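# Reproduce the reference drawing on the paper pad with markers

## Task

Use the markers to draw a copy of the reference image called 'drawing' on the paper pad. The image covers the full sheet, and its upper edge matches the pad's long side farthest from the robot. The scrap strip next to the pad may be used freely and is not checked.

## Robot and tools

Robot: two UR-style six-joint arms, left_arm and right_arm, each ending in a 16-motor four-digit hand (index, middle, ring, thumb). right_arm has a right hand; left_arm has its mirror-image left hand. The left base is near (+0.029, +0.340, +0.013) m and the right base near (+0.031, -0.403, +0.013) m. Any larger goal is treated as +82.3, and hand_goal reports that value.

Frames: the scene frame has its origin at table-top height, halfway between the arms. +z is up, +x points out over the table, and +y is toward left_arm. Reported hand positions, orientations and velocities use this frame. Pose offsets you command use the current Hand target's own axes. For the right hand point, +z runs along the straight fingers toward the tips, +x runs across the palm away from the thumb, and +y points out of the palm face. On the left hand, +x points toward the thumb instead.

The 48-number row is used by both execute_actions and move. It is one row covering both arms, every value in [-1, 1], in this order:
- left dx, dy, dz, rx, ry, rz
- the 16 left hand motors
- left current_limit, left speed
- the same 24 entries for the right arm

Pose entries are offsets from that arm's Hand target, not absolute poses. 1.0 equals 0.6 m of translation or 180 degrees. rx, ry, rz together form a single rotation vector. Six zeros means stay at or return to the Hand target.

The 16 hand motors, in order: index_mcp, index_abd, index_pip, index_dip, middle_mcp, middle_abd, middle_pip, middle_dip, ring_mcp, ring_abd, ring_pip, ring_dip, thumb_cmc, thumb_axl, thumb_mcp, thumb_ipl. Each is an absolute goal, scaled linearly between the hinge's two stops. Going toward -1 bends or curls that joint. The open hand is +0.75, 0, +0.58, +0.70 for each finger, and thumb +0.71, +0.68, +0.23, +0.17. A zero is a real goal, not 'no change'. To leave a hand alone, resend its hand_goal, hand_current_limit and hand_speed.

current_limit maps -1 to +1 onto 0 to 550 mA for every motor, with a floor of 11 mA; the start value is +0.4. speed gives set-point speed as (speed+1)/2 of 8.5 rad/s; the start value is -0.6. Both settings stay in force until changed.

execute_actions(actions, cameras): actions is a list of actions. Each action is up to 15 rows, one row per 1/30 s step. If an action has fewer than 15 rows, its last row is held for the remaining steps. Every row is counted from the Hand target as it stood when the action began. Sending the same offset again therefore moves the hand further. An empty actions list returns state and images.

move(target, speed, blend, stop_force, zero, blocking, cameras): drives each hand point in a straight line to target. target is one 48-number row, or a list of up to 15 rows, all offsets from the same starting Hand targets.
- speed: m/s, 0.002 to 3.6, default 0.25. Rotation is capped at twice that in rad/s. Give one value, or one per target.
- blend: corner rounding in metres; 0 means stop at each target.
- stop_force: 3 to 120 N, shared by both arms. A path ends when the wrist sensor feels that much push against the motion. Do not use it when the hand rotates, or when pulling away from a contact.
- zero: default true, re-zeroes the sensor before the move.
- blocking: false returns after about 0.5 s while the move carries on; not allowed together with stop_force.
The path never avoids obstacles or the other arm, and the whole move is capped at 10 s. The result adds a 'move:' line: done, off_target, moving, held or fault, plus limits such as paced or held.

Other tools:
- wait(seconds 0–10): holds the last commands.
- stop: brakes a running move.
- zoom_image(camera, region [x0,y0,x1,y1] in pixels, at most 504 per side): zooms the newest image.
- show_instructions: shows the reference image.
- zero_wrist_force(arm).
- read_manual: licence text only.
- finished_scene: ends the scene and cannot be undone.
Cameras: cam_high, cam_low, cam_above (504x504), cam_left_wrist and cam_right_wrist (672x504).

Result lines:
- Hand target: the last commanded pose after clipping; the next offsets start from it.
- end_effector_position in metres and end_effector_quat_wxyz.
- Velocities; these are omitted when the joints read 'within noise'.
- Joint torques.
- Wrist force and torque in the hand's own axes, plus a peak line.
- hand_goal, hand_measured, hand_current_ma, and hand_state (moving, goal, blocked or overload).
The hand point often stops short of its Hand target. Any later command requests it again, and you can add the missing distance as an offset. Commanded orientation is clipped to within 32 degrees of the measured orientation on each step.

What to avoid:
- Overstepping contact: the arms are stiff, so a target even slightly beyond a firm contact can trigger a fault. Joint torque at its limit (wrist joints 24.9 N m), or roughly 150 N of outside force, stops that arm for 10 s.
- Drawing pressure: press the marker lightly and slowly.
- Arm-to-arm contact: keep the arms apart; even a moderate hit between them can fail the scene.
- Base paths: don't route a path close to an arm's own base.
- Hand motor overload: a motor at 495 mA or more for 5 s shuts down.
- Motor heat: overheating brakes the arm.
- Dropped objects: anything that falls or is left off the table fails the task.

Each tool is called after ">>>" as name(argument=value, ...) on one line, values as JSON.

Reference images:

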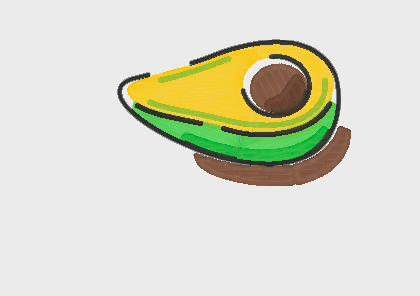

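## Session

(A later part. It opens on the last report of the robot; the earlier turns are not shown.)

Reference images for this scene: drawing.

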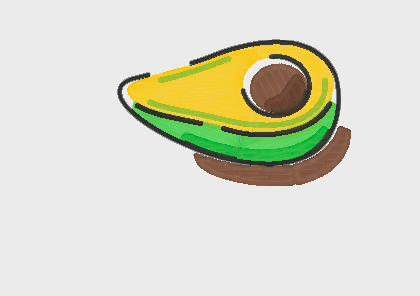

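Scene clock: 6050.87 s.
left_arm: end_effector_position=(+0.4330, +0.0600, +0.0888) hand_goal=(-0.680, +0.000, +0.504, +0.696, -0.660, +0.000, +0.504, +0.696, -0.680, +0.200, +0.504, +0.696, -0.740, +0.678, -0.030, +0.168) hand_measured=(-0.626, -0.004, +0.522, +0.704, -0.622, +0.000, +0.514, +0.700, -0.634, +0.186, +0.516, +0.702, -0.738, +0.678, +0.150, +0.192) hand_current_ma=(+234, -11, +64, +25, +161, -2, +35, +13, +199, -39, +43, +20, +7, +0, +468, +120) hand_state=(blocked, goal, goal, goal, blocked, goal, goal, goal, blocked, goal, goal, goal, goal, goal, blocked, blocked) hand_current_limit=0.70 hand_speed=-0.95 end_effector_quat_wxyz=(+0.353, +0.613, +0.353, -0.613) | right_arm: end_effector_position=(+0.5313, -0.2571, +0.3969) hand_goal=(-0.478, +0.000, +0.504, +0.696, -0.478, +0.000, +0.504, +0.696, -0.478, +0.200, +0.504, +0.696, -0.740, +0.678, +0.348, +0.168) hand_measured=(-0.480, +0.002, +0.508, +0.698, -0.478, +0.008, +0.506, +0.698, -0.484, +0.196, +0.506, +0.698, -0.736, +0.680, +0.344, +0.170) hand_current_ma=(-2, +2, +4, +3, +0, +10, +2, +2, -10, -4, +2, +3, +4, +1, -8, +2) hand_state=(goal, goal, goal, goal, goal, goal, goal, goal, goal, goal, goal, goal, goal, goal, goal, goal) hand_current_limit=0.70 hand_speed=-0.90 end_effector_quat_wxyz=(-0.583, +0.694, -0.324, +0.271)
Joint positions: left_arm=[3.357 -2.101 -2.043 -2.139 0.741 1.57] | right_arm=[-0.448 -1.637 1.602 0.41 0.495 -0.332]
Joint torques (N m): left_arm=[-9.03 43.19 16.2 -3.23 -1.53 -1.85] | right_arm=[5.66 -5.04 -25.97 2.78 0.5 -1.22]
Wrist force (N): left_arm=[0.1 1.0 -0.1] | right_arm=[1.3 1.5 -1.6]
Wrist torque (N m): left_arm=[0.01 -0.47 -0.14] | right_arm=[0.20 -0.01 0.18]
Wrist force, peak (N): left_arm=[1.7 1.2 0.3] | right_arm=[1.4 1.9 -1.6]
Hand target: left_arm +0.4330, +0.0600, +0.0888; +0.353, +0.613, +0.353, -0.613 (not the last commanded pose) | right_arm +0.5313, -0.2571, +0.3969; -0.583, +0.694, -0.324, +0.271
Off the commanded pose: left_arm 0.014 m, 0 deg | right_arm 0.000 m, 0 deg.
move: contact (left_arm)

>>> move(target=[[-0.0083,0,0,0,0,0,-0.68,0,0.504,0.696,-0.66,0,0.504,0.696,-0.68,0.2,0.504,0.696,-0.74,0.678,-0.03,0.168,0.7,-0.95,0,0,0,0,0,0,-0.479,0,0.504,0.696,-0.479,0,0.504,0.696,-0.479,0.2,0.504,0.696,-0.74,0.678,0.348,0.168,0.7,-0.9],[-0.0083,0.0333,0.0577,0,0,0,-0.68,0,0.504,0.696,-0.66,0,0.504,0.696,-0.68,0.2,0.504,0.696,-0.74,0.678,-0.03,0.168,0.7,-0.95,0,0,0,0,0,0,-0.479,0,0.504,0.696,-0.479,0,0.504,0.696,-0.479,0.2,0.504,0.696,-0.74,0.678,0.348,0.168,0.7,-0.9],[0.0013,0.0333,0.0577,0,0,0,-0.68,0,0.504,0.696,-0.66,0,0.504,0.696,-0.68,0.2,0.504,0.696,-0.74,0.678,-0.03,0.168,0.7,-0.95,0,0,0,0,0,0,-0.479,0,0.504,0.696,-0.479,0,0.504,0.696,-0.479,0.2,0.504,0.696,-0.74,0.678,0.348,0.168,0.7,-0.9],[0.0013,0,0,0,0,0,-0.68,0,0.504,0.696,-0.66,0,0.504,0.696,-0.68,0.2,0.504,0.696,-0.74,0.678,-0.03,0.168,0.7,-0.95,0,0,0,0,0,0,-0.479,0,0.504,0.696,-0.479,0,0.504,0.696,-0.479,0.2,0.504,0.696,-0.74,0.678,0.348,0.168,0.7,-0.9],[0.0013,-0.02165,0.0125,0,0,0,-0.68,0,0.504,0.696,-0.66,0,0.504,0.696,-0.68,0.2,0.504,0.696,-0.74,0.678,-0.03,0.168,0.7,-0.95,0,0,0,0,0,0,-0.479,0,0.504,0.696,-0.479,0,0.504,0.696,-0.479,0.2,0.504,0.696,-0.74,0.678,0.348,0.168,0.7,-0.9],[0.0013,-0.00915,0.03415,0,0,0,-0.68,0,0.504,0.696,-0.66,0,0.504,0.696,-0.68,0.2,0.504,0.696,-0.74,0.678,-0.03,0.168,0.7,-0.95,0,0,0,0,0,0,-0.479,0,0.504,0.696,-0.479,0,0.504,0.696,-0.479,0.2,0.504,0.696,-0.74,0.678,0.348,0.168,0.7,-0.9],[-0.0083,-0.00915,0.03415,0,0,0,-0.68,0,0.504,0.696,-0.66,0,0.504,0.696,-0.68,0.2,0.504,0.696,-0.74,0.678,-0.03,0.168,0.7,-0.95,0,0,0,0,0,0,-0.479,0,0.504,0.696,-0.479,0,0.504,0.696,-0.479,0.2,0.504,0.696,-0.74,0.678,0.348,0.168,0.7,-0.9],[-0.1333,-0.15,-0.2598,0,0,0,-0.68,0,0.504,0.696,-0.66,0,0.504,0.696,-0.68,0.2,0.504,0.696,-0.74,0.678,-0.03,0.168,0.7,-0.95,0,0,0,0,0,0,-0.479,0,0.504,0.696,-0.479,0,0.504,0.696,-0.479,0.2,0.504,0.696,-0.74,0.678,0.348,0.168,0.7,-0.9]], speed=[0.05, 0.1, 0.05, 0.06, 0.06, 0.06, 0.05, 0.2], blend=[0,0,0,0.001,0.001,0,0,0], cameras=["cam_above"])

>>> zoom_image(camera="cam_above", region=[90, 350, 200, 440])

Scene clock: 6103.13 s.
left_arm: end_effector_position=(+0.4332, +0.2399, +0.1689) hand_goal=(-0.680, +0.000, +0.504, +0.696, -0.660, +0.000, +0.504, +0.696, -0.680, +0.200, +0.504, +0.696, -0.740, +0.678, -0.030, +0.168) hand_measured=(-0.632, +0.004, +0.534, +0.710, -0.626, +0.008, +0.514, +0.700, -0.648, +0.196, +0.520, +0.706, -0.732, +0.678, +0.150, +0.194) hand_current_ma=(+204, +13, +118, +48, +137, +22, +36, +13, +128, -13, +58, +31, +26, +0, +467, +137) hand_state=(blocked, goal, blocked, goal, blocked, goal, goal, goal, blocked, goal, goal, goal, goal, goal, blocked, blocked) hand_current_limit=0.70 hand_speed=-0.95 end_effector_quat_wxyz=(+0.353, +0.613, +0.353, -0.612) | right_arm: end_effector_position=(+0.5313, -0.2571, +0.3969) hand_goal=(-0.478, +0.000, +0.504, +0.696, -0.478, +0.000, +0.504, +0.696, -0.478, +0.200, +0.504, +0.696, -0.740, +0.678, +0.348, +0.168) hand_measured=(-0.480, +0.002, +0.508, +0.698, -0.478, +0.008, +0.506, +0.698, -0.484, +0.196, +0.506, +0.698, -0.736, +0.680, +0.344, +0.170) hand_current_ma=(-2, +2, +4, +3, +0, +10, +2, +2, -10, -4, +2, +3, +4, +1, -8, +2) hand_state=(goal, goal, goal, goal, goal, goal, goal, goal, goal, goal, goal, goal, goal, goal, goal, goal) hand_current_limit=0.70 hand_speed=-0.90 end_effector_quat_wxyz=(-0.583, +0.694, -0.324, +0.271)
Joint positions: left_arm=[3.737 -1.976 -1.941 -2.366 1.121 1.57] | right_arm=[-0.448 -1.637 1.602 0.41 0.495 -0.332]
Joint torques (N m): left_arm=[16 37.4 18.44 -3.58 2.43 2.75] | right_arm=[6.18 -6.07 -26.14 2.02 -0.13 -1.11]
Wrist force (N): left_arm=[1.4 0.8 0.1] | right_arm=[1.2 1.6 -1.4]
Wrist torque (N m): left_arm=[0.01 -0.53 -0.26] | right_arm=[0.18 0.00 0.18]
Wrist force, peak (N): left_arm=[2.0 1.7 1.2] | right_arm=[1.6 1.9 -1.8]
Hand target: left_arm +0.4332, +0.2400, +0.1689; +0.353, +0.613, +0.353, -0.613 | right_arm +0.5313, -0.2571, +0.3969; -0.583, +0.694, -0.324, +0.271
Off the commanded pose: left_arm 0.000 m, 0 deg | right_arm 0.000 m, 0 deg.
move: done
Images, in order (width x height): cam_above 504x504.

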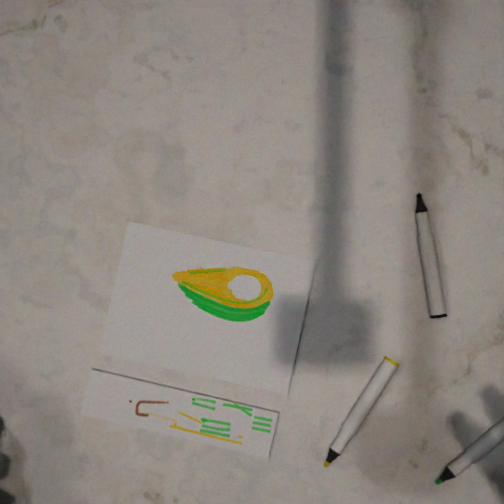

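Scaled by 4.582 from the camera's 504x504 image, which has a finer 720x720 frame.

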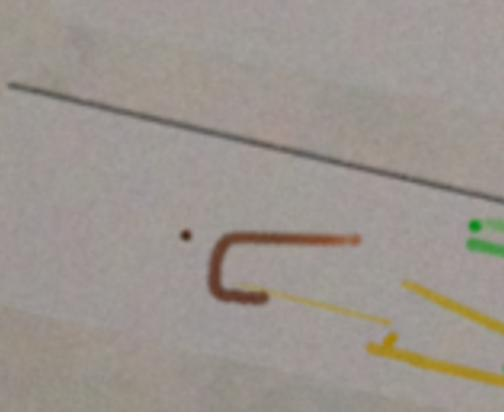

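>>> move(target=[[0.1248,0.1337,0.1922,0,0,0,-0.68,0,0.504,0.696,-0.66,0,0.504,0.696,-0.68,0.2,0.504,0.696,-0.74,0.678,-0.03,0.168,0.7,-0.95,0,0,0,0,0,0,-0.479,0,0.504,0.696,-0.479,0,0.504,0.696,-0.479,0.2,0.504,0.696,-0.74,0.678,0.348,0.168,0.7,-0.9],[0.1333,0.1337,0.1922,0,0,0,-0.68,0,0.504,0.696,-0.66,0,0.504,0.696,-0.68,0.2,0.504,0.696,-0.74,0.678,-0.03,0.168,0.7,-0.95,0,0,0,0,0,0,-0.479,0,0.504,0.696,-0.479,0,0.504,0.696,-0.479,0.2,0.504,0.696,-0.74,0.678,0.348,0.168,0.7,-0.9],[0.1333,0.1587,0.2355,0,0,0,-0.68,0,0.504,0.696,-0.66,0,0.504,0.696,-0.68,0.2,0.504,0.696,-0.74,0.678,-0.03,0.168,0.7,-0.95,0,0,0,0,0,0,-0.479,0,0.504,0.696,-0.479,0,0.504,0.696,-0.479,0.2,0.504,0.696,-0.74,0.678,0.348,0.168,0.7,-0.9],[0.1248,0.1587,0.2355,0,0,0,-0.68,0,0.504,0.696,-0.66,0,0.504,0.696,-0.68,0.2,0.504,0.696,-0.74,0.678,-0.03,0.168,0.7,-0.95,0,0,0,0,0,0,-0.479,0,0.504,0.696,-0.479,0,0.504,0.696,-0.479,0.2,0.504,0.696,-0.74,0.678,0.348,0.168,0.7,-0.9],[0.1248,0.137,0.248,0,0,0,-0.68,0,0.504,0.696,-0.66,0,0.504,0.696,-0.68,0.2,0.504,0.696,-0.74,0.678,-0.03,0.168,0.7,-0.95,0,0,0,0,0,0,-0.479,0,0.504,0.696,-0.479,0,0.504,0.696,-0.479,0.2,0.504,0.696,-0.74,0.678,0.348,0.168,0.7,-0.9],[0.1337,0.137,0.248,0,0,0,-0.68,0,0.504,0.696,-0.66,0,0.504,0.696,-0.68,0.2,0.504,0.696,-0.74,0.678,-0.03,0.168,0.7,-0.95,0,0,0,0,0,0,-0.479,0,0.504,0.696,-0.479,0,0.504,0.696,-0.479,0.2,0.504,0.696,-0.74,0.678,0.348,0.168,0.7,-0.9],[0.1337,0.112,0.2047,0,0,0,-0.68,0,0.504,0.696,-0.66,0,0.504,0.696,-0.68,0.2,0.504,0.696,-0.74,0.678,-0.03,0.168,0.7,-0.95,0,0,0,0,0,0,-0.479,0,0.504,0.696,-0.479,0,0.504,0.696,-0.479,0.2,0.504,0.696,-0.74,0.678,0.348,0.168,0.7,-0.9],[0.1248,0.112,0.2047,0,0,0,-0.68,0,0.504,0.696,-0.66,0,0.504,0.696,-0.68,0.2,0.504,0.696,-0.74,0.678,-0.03,0.168,0.7,-0.95,0,0,0,0,0,0,-0.479,0,0.504,0.696,-0.479,0,0.504,0.696,-0.479,0.2,0.504,0.696,-0.74,0.678,0.348,0.168,0.7,-0.9],[0,0,0,0,0,0,-0.68,0,0.504,0.696,-0.66,0,0.504,0.696,-0.68,0.2,0.504,0.696,-0.74,0.678,-0.03,0.168,0.7,-0.95,0,0,0,0,0,0,-0.479,0,0.504,0.696,-0.479,0,0.504,0.696,-0.479,0.2,0.504,0.696,-0.74,0.678,0.348,0.168,0.7,-0.9]], speed=[0.2,0.05,0.06,0.05,0.1,0.05,0.06,0.05,0.25], blend=0, cameras=["cam_above"])

>>> zoom_image(camera="cam_above", region=[80, 350, 190, 440])

Scene clock: 6146.47 s.
left_arm: end_effector_position=(+0.4332, +0.2399, +0.1688) hand_goal=(-0.680, +0.000, +0.504, +0.696, -0.660, +0.000, +0.504, +0.696, -0.680, +0.200, +0.504, +0.696, -0.740, +0.678, -0.030, +0.168) hand_measured=(-0.634, +0.004, +0.536, +0.710, -0.628, +0.008, +0.514, +0.700, -0.650, +0.196, +0.520, +0.706, -0.732, +0.678, +0.150, +0.194) hand_current_ma=(+199, +13, +126, +52, +135, +23, +36, +13, +122, -12, +60, +33, +27, +0, +467, +138) hand_state=(blocked, goal, blocked, goal, blocked, goal, goal, goal, blocked, goal, goal, goal, goal, goal, blocked, blocked) hand_current_limit=0.70 hand_speed=-0.95 end_effector_quat_wxyz=(+0.353, +0.613, +0.353, -0.613) | right_arm: end_effector_position=(+0.5313, -0.2571, +0.3969) hand_goal=(-0.478, +0.000, +0.504, +0.696, -0.478, +0.000, +0.504, +0.696, -0.478, +0.200, +0.504, +0.696, -0.740, +0.678, +0.348, +0.168) hand_measured=(-0.480, +0.002, +0.508, +0.698, -0.478, +0.008, +0.506, +0.698, -0.484, +0.196, +0.506, +0.698, -0.736, +0.680, +0.344, +0.170) hand_current_ma=(-2, +2, +4, +3, +0, +10, +2, +2, -10, -4, +2, +3, +4, +1, -8, +2) hand_state=(goal, goal, goal, goal, goal, goal, goal, goal, goal, goal, goal, goal, goal, goal, goal, goal) hand_current_limit=0.70 hand_speed=-0.90 end_effector_quat_wxyz=(-0.583, +0.694, -0.324, +0.271)
Joint positions: left_arm=[3.737 -1.976 -1.941 -2.366 1.121 1.57] | right_arm=[-0.448 -1.637 1.602 0.41 0.495 -0.332]
Joint torques (N m): left_arm=[15.46 41.73 19.01 -3.74 2.44 2.82] | right_arm=[5.54 -5.83 -25.41 2.03 -0.3 -1.14]
Wrist force (N): left_arm=[1.3 1.1 0.2] | right_arm=[1.4 1.5 -1.2]
Wrist torque (N m): left_arm=[0.04 -0.53 -0.26] | right_arm=[0.16 -0.03 0.20]
Wrist force, peak (N): left_arm=[2.1 1.3 1.4] | right_arm=[1.3 2.1 -1.7]
Hand target: left_arm +0.4332, +0.2400, +0.1689; +0.353, +0.613, +0.353, -0.613 | right_arm +0.5313, -0.2571, +0.3969; -0.583, +0.694, -0.324, +0.271
Off the commanded pose: left_arm 0.000 m, 0 deg | right_arm 0.000 m, 0 deg.
move: done
Images, in order (width x height): cam_above 504x504.

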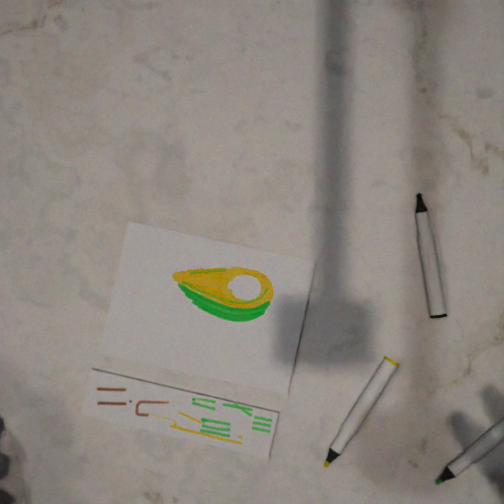

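Scaled by 4.582 from the camera's 504x504 image, which has a finer 720x720 frame.

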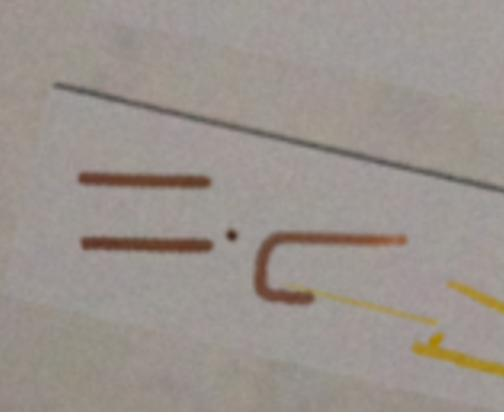

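>>> zoom_image(camera="cam_above", region=[90, 375, 150, 425])

Scaled by 8.400 from the camera's 504x504 image, which has a finer 720x720 frame.

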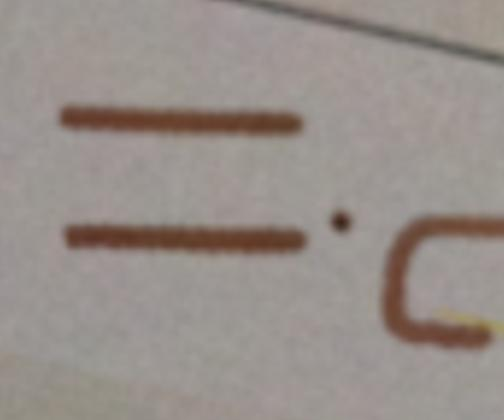

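>>> move(target=[[0.0815,0.3443,0.298,0,0,0,-0.68,0,0.504,0.696,-0.66,0,0.504,0.696,-0.68,0.2,0.504,0.696,-0.74,0.678,-0.03,0.168,0.7,-0.95,0,0,0,0,0,0,-0.479,0,0.504,0.696,-0.479,0,0.504,0.696,-0.479,0.2,0.504,0.696,-0.74,0.678,0.348,0.168,0.7,-0.9],[0.1248,0.3443,0.298,0,0,0,-0.68,0,0.504,0.696,-0.66,0,0.504,0.696,-0.68,0.2,0.504,0.696,-0.74,0.678,-0.03,0.168,0.7,-0.95,0,0,0,0,0,0,-0.479,0,0.504,0.696,-0.479,0,0.504,0.696,-0.479,0.2,0.504,0.696,-0.74,0.678,0.348,0.168,0.7,-0.9]], speed=[0.2,0.05], cameras=["cam_above","cam_high"])

Scene clock: 6265.03 s.
left_arm: end_effector_position=(+0.5224, -0.0182, +0.0940) hand_goal=(-0.680, +0.000, +0.504, +0.696, -0.660, +0.000, +0.504, +0.696, -0.680, +0.200, +0.504, +0.696, -0.740, +0.678, -0.030, +0.168) hand_measured=(-0.634, +0.004, +0.536, +0.710, -0.628, +0.008, +0.514, +0.700, -0.650, +0.196, +0.520, +0.706, -0.732, +0.678, +0.150, +0.194) hand_current_ma=(+199, +13, +126, +52, +135, +23, +36, +13, +122, -12, +60, +33, +27, +0, +467, +138) hand_state=(blocked, goal, blocked, goal, blocked, goal, goal, goal, blocked, goal, goal, goal, goal, goal, blocked, blocked) hand_current_limit=0.70 hand_speed=-0.95 end_effector_quat_wxyz=(+0.353, +0.613, +0.353, -0.612) | right_arm: end_effector_position=(+0.5313, -0.2571, +0.3969) hand_goal=(-0.478, +0.000, +0.504, +0.696, -0.478, +0.000, +0.504, +0.696, -0.478, +0.200, +0.504, +0.696, -0.740, +0.678, +0.348, +0.168) hand_measured=(-0.480, +0.002, +0.508, +0.698, -0.478, +0.008, +0.506, +0.698, -0.484, +0.196, +0.506, +0.698, -0.736, +0.680, +0.344, +0.170) hand_current_ma=(-2, +2, +4, +3, +0, +10, +2, +2, -10, -4, +2, +3, +4, +1, -8, +2) hand_state=(goal, goal, goal, goal, goal, goal, goal, goal, goal, goal, goal, goal, goal, goal, goal, goal) hand_current_limit=0.70 hand_speed=-0.90 end_effector_quat_wxyz=(-0.583, +0.694, -0.324, +0.271)
Joint positions: left_arm=[3.171 -2.248 -1.726 -2.309 0.556 1.57] | right_arm=[-0.448 -1.637 1.602 0.41 0.495 -0.332]
Joint torques (N m): left_arm=[-11.92 35.88 6.21 1.88 -2.51 -0.83] | right_arm=[6.2 -5.81 -25.62 1.88 -0.26 -1.11]
Wrist force (N): left_arm=[0.9 1.3 0.3] | right_arm=[1.4 1.5 -1.0]
Wrist torque (N m): left_arm=[0.04 -0.46 -0.30] | right_arm=[0.16 -0.03 0.19]
Wrist force, peak (N): left_arm=[1.4 2.4 1.3] | right_arm=[1.7 1.8 -1.6]
Hand target: left_arm +0.5224, -0.0182, +0.0939; +0.353, +0.613, +0.353, -0.613 | right_arm +0.5313, -0.2571, +0.3969; -0.583, +0.694, -0.324, +0.271
Off the commanded pose: left_arm 0.000 m, 0 deg | right_arm 0.000 m, 0 deg.
move: done
Images, in order (width x height): cam_high 504x504, cam_above 504x504.

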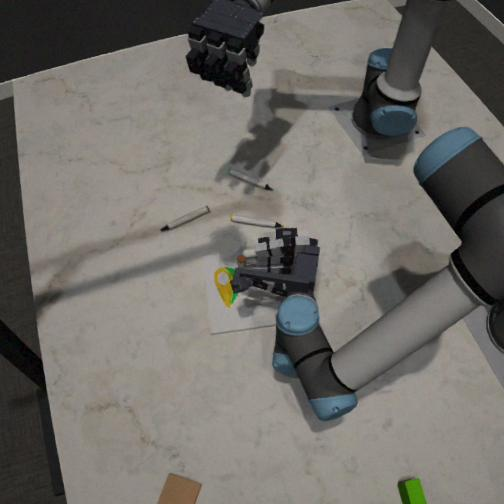

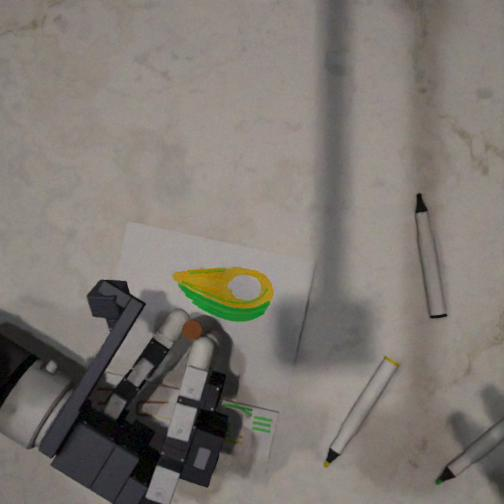

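>>> move(target=[0.0093,0,0,0,0,0,-0.68,0,0.504,0.696,-0.66,0,0.504,0.696,-0.68,0.2,0.504,0.696,-0.74,0.678,-0.03,0.168,0.7,-0.95,0,0,0,0,0,0,-0.479,0,0.504,0.696,-0.479,0,0.504,0.696,-0.479,0.2,0.504,0.696,-0.74,0.678,0.348,0.168,0.7,-0.9], speed=0.008, stop_force=3)

Scene clock: 6269.83 s.
left_arm: end_effector_position=(+0.5224, -0.0182, +0.0883) hand_goal=(-0.680, +0.000, +0.504, +0.696, -0.660, +0.000, +0.504, +0.696, -0.680, +0.200, +0.504, +0.696, -0.740, +0.678, -0.030, +0.168) hand_measured=(-0.634, -0.004, +0.536, +0.710, -0.628, +0.000, +0.514, +0.700, -0.650, +0.186, +0.520, +0.706, -0.738, +0.678, +0.150, +0.194) hand_current_ma=(+199, -11, +126, +52, +135, -1, +36, +13, +122, -41, +60, +33, +6, +0, +468, +138) hand_state=(blocked, goal, blocked, goal, blocked, goal, goal, goal, blocked, goal, goal, goal, goal, goal, blocked, blocked) hand_current_limit=0.70 hand_speed=-0.95 end_effector_quat_wxyz=(+0.353, +0.613, +0.353, -0.613) | right_arm: end_effector_position=(+0.5313, -0.2571, +0.3969) hand_goal=(-0.478, +0.000, +0.504, +0.696, -0.478, +0.000, +0.504, +0.696, -0.478, +0.200, +0.504, +0.696, -0.740, +0.678, +0.348, +0.168) hand_measured=(-0.480, +0.002, +0.508, +0.698, -0.478, +0.008, +0.506, +0.698, -0.484, +0.196, +0.506, +0.698, -0.736, +0.680, +0.344, +0.170) hand_current_ma=(-2, +2, +4, +3, +0, +10, +2, +2, -10, -4, +2, +3, +4, +1, -8, +2) hand_state=(goal, goal, goal, goal, goal, goal, goal, goal, goal, goal, goal, goal, goal, goal, goal, goal) hand_current_limit=0.70 hand_speed=-0.90 end_effector_quat_wxyz=(-0.583, +0.694, -0.324, +0.271)
Joint positions: left_arm=[3.171 -2.258 -1.727 -2.298 0.556 1.57] | right_arm=[-0.448 -1.637 1.602 0.41 0.495 -0.332]
Joint torques (N m): left_arm=[-11.03 34.74 4.58 1.64 -2.18 -1.68] | right_arm=[5.83 -6.81 -24.84 1.9 -0.43 -1.03]
Wrist force (N): left_arm=[-2.1 1.7 0.3] | right_arm=[1.3 1.6 -1.6]
Wrist torque (N m): left_arm=[0.06 -0.28 -0.11] | right_arm=[0.20 0.00 0.19]
Wrist force, peak (N): left_arm=[-2.1 1.7 0.3] | right_arm=[1.3 2.0 -1.5]
Hand target: left_arm +0.5224, -0.0182, +0.0883; +0.353, +0.613, +0.353, -0.613 | right_arm +0.5313, -0.2571, +0.3969; -0.583, +0.694, -0.324, +0.271
Off the commanded pose: left_arm 0.000 m, 0 deg | right_arm 0.000 m, 0 deg.
move: contact (left_arm)

>>> move(target=[[-0.0003,0.0067,0.03,0,0,0,-0.68,0,0.504,0.696,-0.66,0,0.504,0.696,-0.68,0.2,0.504,0.696,-0.74,0.678,-0.03,0.168,0.7,-0.95,0,0,0,0,0,0,-0.479,0,0.504,0.696,-0.479,0,0.504,0.696,-0.479,0.2,0.504,0.696,-0.74,0.678,0.348,0.168,0.7,-0.9],[-0.0003,0.0229,0.0694,0,0,0,-0.68,0,0.504,0.696,-0.66,0,0.504,0.696,-0.68,0.2,0.504,0.696,-0.74,0.678,-0.03,0.168,0.7,-0.95,0,0,0,0,0,0,-0.479,0,0.504,0.696,-0.479,0,0.504,0.696,-0.479,0.2,0.504,0.696,-0.74,0.678,0.348,0.168,0.7,-0.9],[-0.0095,0.0229,0.0694,0,0,0,-0.68,0,0.504,0.696,-0.66,0,0.504,0.696,-0.68,0.2,0.504,0.696,-0.74,0.678,-0.03,0.168,0.7,-0.95,0,0,0,0,0,0,-0.479,0,0.504,0.696,-0.479,0,0.504,0.696,-0.479,0.2,0.504,0.696,-0.74,0.678,0.348,0.168,0.7,-0.9],[-0.1343,-0.3443,-0.298,0,0,0,-0.68,0,0.504,0.696,-0.66,0,0.504,0.696,-0.68,0.2,0.504,0.696,-0.74,0.678,-0.03,0.168,0.7,-0.95,0,0,0,0,0,0,-0.479,0,0.504,0.696,-0.479,0,0.504,0.696,-0.479,0.2,0.504,0.696,-0.74,0.678,0.348,0.168,0.7,-0.9]], speed=[0.05,0.05,0.05,0.25], blend=[0.002,0,0.001,0], cameras=["cam_above"])

>>> zoom_image(camera="cam_above", region=[170, 252, 290, 342])

Scene clock: 6286.83 s.
left_arm: end_effector_position=(+0.4332, +0.2399, +0.1690) hand_goal=(-0.680, +0.000, +0.504, +0.696, -0.660, +0.000, +0.504, +0.696, -0.680, +0.200, +0.504, +0.696, -0.740, +0.678, -0.030, +0.168) hand_measured=(-0.640, +0.006, +0.536, +0.710, -0.628, +0.008, +0.514, +0.700, -0.648, +0.194, +0.524, +0.708, -0.734, +0.678, +0.150, +0.196) hand_current_ma=(+167, +16, +119, +52, +133, +25, +36, +13, +136, -15, +70, +38, +18, +0, +468, +149) hand_state=(blocked, goal, blocked, goal, blocked, goal, goal, goal, blocked, goal, goal, goal, goal, goal, blocked, blocked) hand_current_limit=0.70 hand_speed=-0.95 end_effector_quat_wxyz=(+0.353, +0.613, +0.353, -0.613) | right_arm: end_effector_position=(+0.5313, -0.2571, +0.3969) hand_goal=(-0.478, +0.000, +0.504, +0.696, -0.478, +0.000, +0.504, +0.696, -0.478, +0.200, +0.504, +0.696, -0.740, +0.678, +0.348, +0.168) hand_measured=(-0.480, +0.002, +0.508, +0.698, -0.478, +0.008, +0.506, +0.698, -0.484, +0.196, +0.506, +0.698, -0.736, +0.680, +0.344, +0.170) hand_current_ma=(-2, +2, +4, +3, +0, +10, +2, +2, -10, -4, +2, +3, +4, +1, -8, +2) hand_state=(goal, goal, goal, goal, goal, goal, goal, goal, goal, goal, goal, goal, goal, goal, goal, goal) hand_current_limit=0.70 hand_speed=-0.90 end_effector_quat_wxyz=(-0.583, +0.694, -0.324, +0.271)
Joint positions: left_arm=[3.737 -1.976 -1.941 -2.366 1.121 1.57] | right_arm=[-0.448 -1.637 1.602 0.41 0.495 -0.332]
Joint torques (N m): left_arm=[15.04 42.14 19.64 -3.63 2.32 0.53] | right_arm=[5.7 -6.49 -25.74 1.64 -0.63 -0.95]
Wrist force (N): left_arm=[1.4 1.2 0.3] | right_arm=[1.5 1.5 -1.4]
Wrist torque (N m): left_arm=[0.05 -0.54 -0.21] | right_arm=[0.18 -0.03 0.20]
Wrist force, peak (N): left_arm=[1.1 2.5 1.3] | right_arm=[1.6 2.0 -1.5]
Hand target: left_arm +0.4332, +0.2400, +0.1690; +0.353, +0.613, +0.353, -0.613 | right_arm +0.5313, -0.2571, +0.3969; -0.583, +0.694, -0.324, +0.271
Off the commanded pose: left_arm 0.000 m, 0 deg | right_arm 0.000 m, 0 deg.
move: done
Images, in order (width x height): cam_above 504x504.

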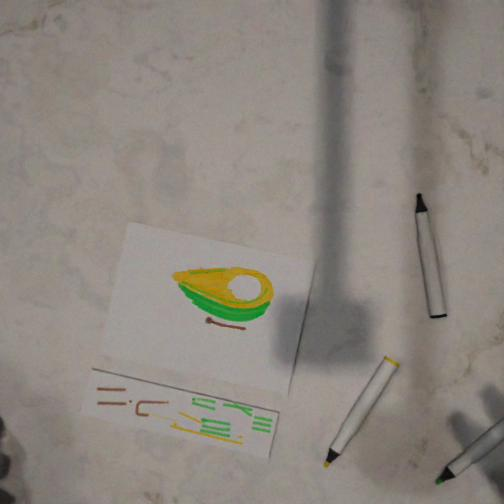

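Scaled by 4.200 from the camera's 504x504 image, which has a finer 720x720 frame.

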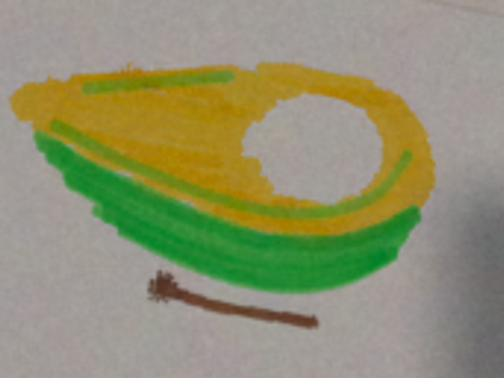

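>>> move(target=[[0.115,0.3968,0.3887,0,0,0,-0.68,0,0.504,0.696,-0.66,0,0.504,0.696,-0.68,0.2,0.504,0.696,-0.74,0.678,-0.03,0.168,0.7,-0.95,0,0,0,0,0,0,-0.479,0,0.504,0.696,-0.479,0,0.504,0.696,-0.479,0.2,0.504,0.696,-0.74,0.678,0.348,0.168,0.7,-0.9],[0.134,0.3968,0.3887,0,0,0,-0.68,0,0.504,0.696,-0.66,0,0.504,0.696,-0.68,0.2,0.504,0.696,-0.74,0.678,-0.03,0.168,0.7,-0.95,0,0,0,0,0,0,-0.479,0,0.504,0.696,-0.479,0,0.504,0.696,-0.479,0.2,0.504,0.696,-0.74,0.678,0.348,0.168,0.7,-0.9],[0.134,0.3702,0.3673,0,0,0,-0.68,0,0.504,0.696,-0.66,0,0.504,0.696,-0.68,0.2,0.504,0.696,-0.74,0.678,-0.03,0.168,0.7,-0.95,0,0,0,0,0,0,-0.479,0,0.504,0.696,-0.479,0,0.504,0.696,-0.479,0.2,0.504,0.696,-0.74,0.678,0.348,0.168,0.7,-0.9],[0.134,0.356,0.3371,0,0,0,-0.68,0,0.504,0.696,-0.66,0,0.504,0.696,-0.68,0.2,0.504,0.696,-0.74,0.678,-0.03,0.168,0.7,-0.95,0,0,0,0,0,0,-0.479,0,0.504,0.696,-0.479,0,0.504,0.696,-0.479,0.2,0.504,0.696,-0.74,0.678,0.348,0.168,0.7,-0.9],[0.115,0.356,0.3371,0,0,0,-0.68,0,0.504,0.696,-0.66,0,0.504,0.696,-0.68,0.2,0.504,0.696,-0.74,0.678,-0.03,0.168,0.7,-0.95,0,0,0,0,0,0,-0.479,0,0.504,0.696,-0.479,0,0.504,0.696,-0.479,0.2,0.504,0.696,-0.74,0.678,0.348,0.168,0.7,-0.9],[0,0,0,0,0,0,-0.68,0,0.504,0.696,-0.66,0,0.504,0.696,-0.68,0.2,0.504,0.696,-0.74,0.678,-0.03,0.168,0.7,-0.95,0,0,0,0,0,0,-0.479,0,0.504,0.696,-0.479,0,0.504,0.696,-0.479,0.2,0.504,0.696,-0.74,0.678,0.348,0.168,0.7,-0.9]], speed=[0.25,0.06,0.06,0.06,0.06,0.25], blend=[0,0.001,0.002,0.001,0.005,0], cameras=["cam_above"])

>>> zoom_image(camera="cam_above", region=[170, 252, 290, 342])

Scene clock: 6326.73 s.
left_arm: end_effector_position=(+0.4332, +0.2399, +0.1690) hand_goal=(-0.680, +0.000, +0.504, +0.696, -0.660, +0.000, +0.504, +0.696, -0.680, +0.200, +0.504, +0.696, -0.740, +0.678, -0.030, +0.168) hand_measured=(-0.640, +0.006, +0.536, +0.710, -0.630, +0.008, +0.514, +0.700, -0.652, +0.194, +0.522, +0.708, -0.732, +0.678, +0.148, +0.196) hand_current_ma=(+167, +14, +119, +52, +121, +20, +36, +13, +111, -14, +61, +38, +23, +0, +468, +149) hand_state=(blocked, goal, blocked, goal, blocked, goal, goal, goal, blocked, goal, goal, goal, goal, goal, blocked, blocked) hand_current_limit=0.70 hand_speed=-0.95 end_effector_quat_wxyz=(+0.353, +0.613, +0.353, -0.613) | right_arm: end_effector_position=(+0.5313, -0.2571, +0.3969) hand_goal=(-0.478, +0.000, +0.504, +0.696, -0.478, +0.000, +0.504, +0.696, -0.478, +0.200, +0.504, +0.696, -0.740, +0.678, +0.348, +0.168) hand_measured=(-0.480, +0.002, +0.508, +0.698, -0.478, +0.008, +0.506, +0.698, -0.484, +0.196, +0.506, +0.698, -0.736, +0.680, +0.344, +0.170) hand_current_ma=(-2, +2, +4, +3, +0, +10, +2, +2, -10, -4, +2, +3, +4, +1, -8, +2) hand_state=(goal, goal, goal, goal, goal, goal, goal, goal, goal, goal, goal, goal, goal, goal, goal, goal) hand_current_limit=0.70 hand_speed=-0.90 end_effector_quat_wxyz=(-0.583, +0.694, -0.324, +0.271)
Joint positions: left_arm=[3.737 -1.976 -1.941 -2.366 1.121 1.57] | right_arm=[-0.448 -1.637 1.602 0.41 0.495 -0.332]
Joint torques (N m): left_arm=[16.28 42.23 19.31 -3.68 2.26 0.1] | right_arm=[6.23 -6.85 -25.57 1.47 -0.81 -0.91]
Wrist force (N): left_arm=[1.5 1.0 0.2] | right_arm=[1.3 1.2 -1.3]
Wrist torque (N m): left_arm=[0.02 -0.54 -0.20] | right_arm=[0.13 -0.01 0.18]
Wrist force, peak (N): left_arm=[1.0 2.6 1.6] | right_arm=[1.4 1.8 -1.8]
Hand target: left_arm +0.4332, +0.2400, +0.1690; +0.353, +0.613, +0.353, -0.613 | right_arm +0.5313, -0.2571, +0.3969; -0.583, +0.694, -0.324, +0.271
Off the commanded pose: left_arm 0.000 m, 0 deg | right_arm 0.000 m, 0 deg.
move: done
Images, in order (width x height): cam_above 504x504.

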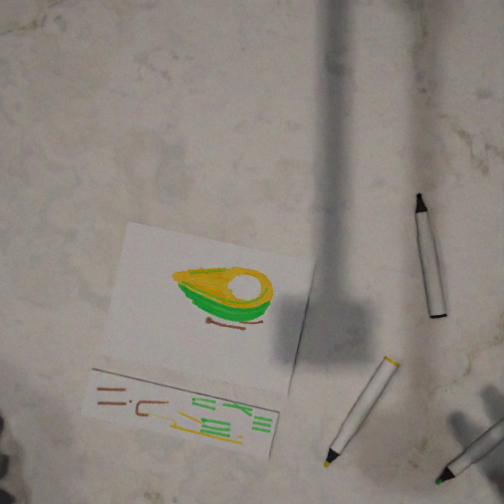

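Scaled by 4.200 from the camera's 504x504 image, which has a finer 720x720 frame.

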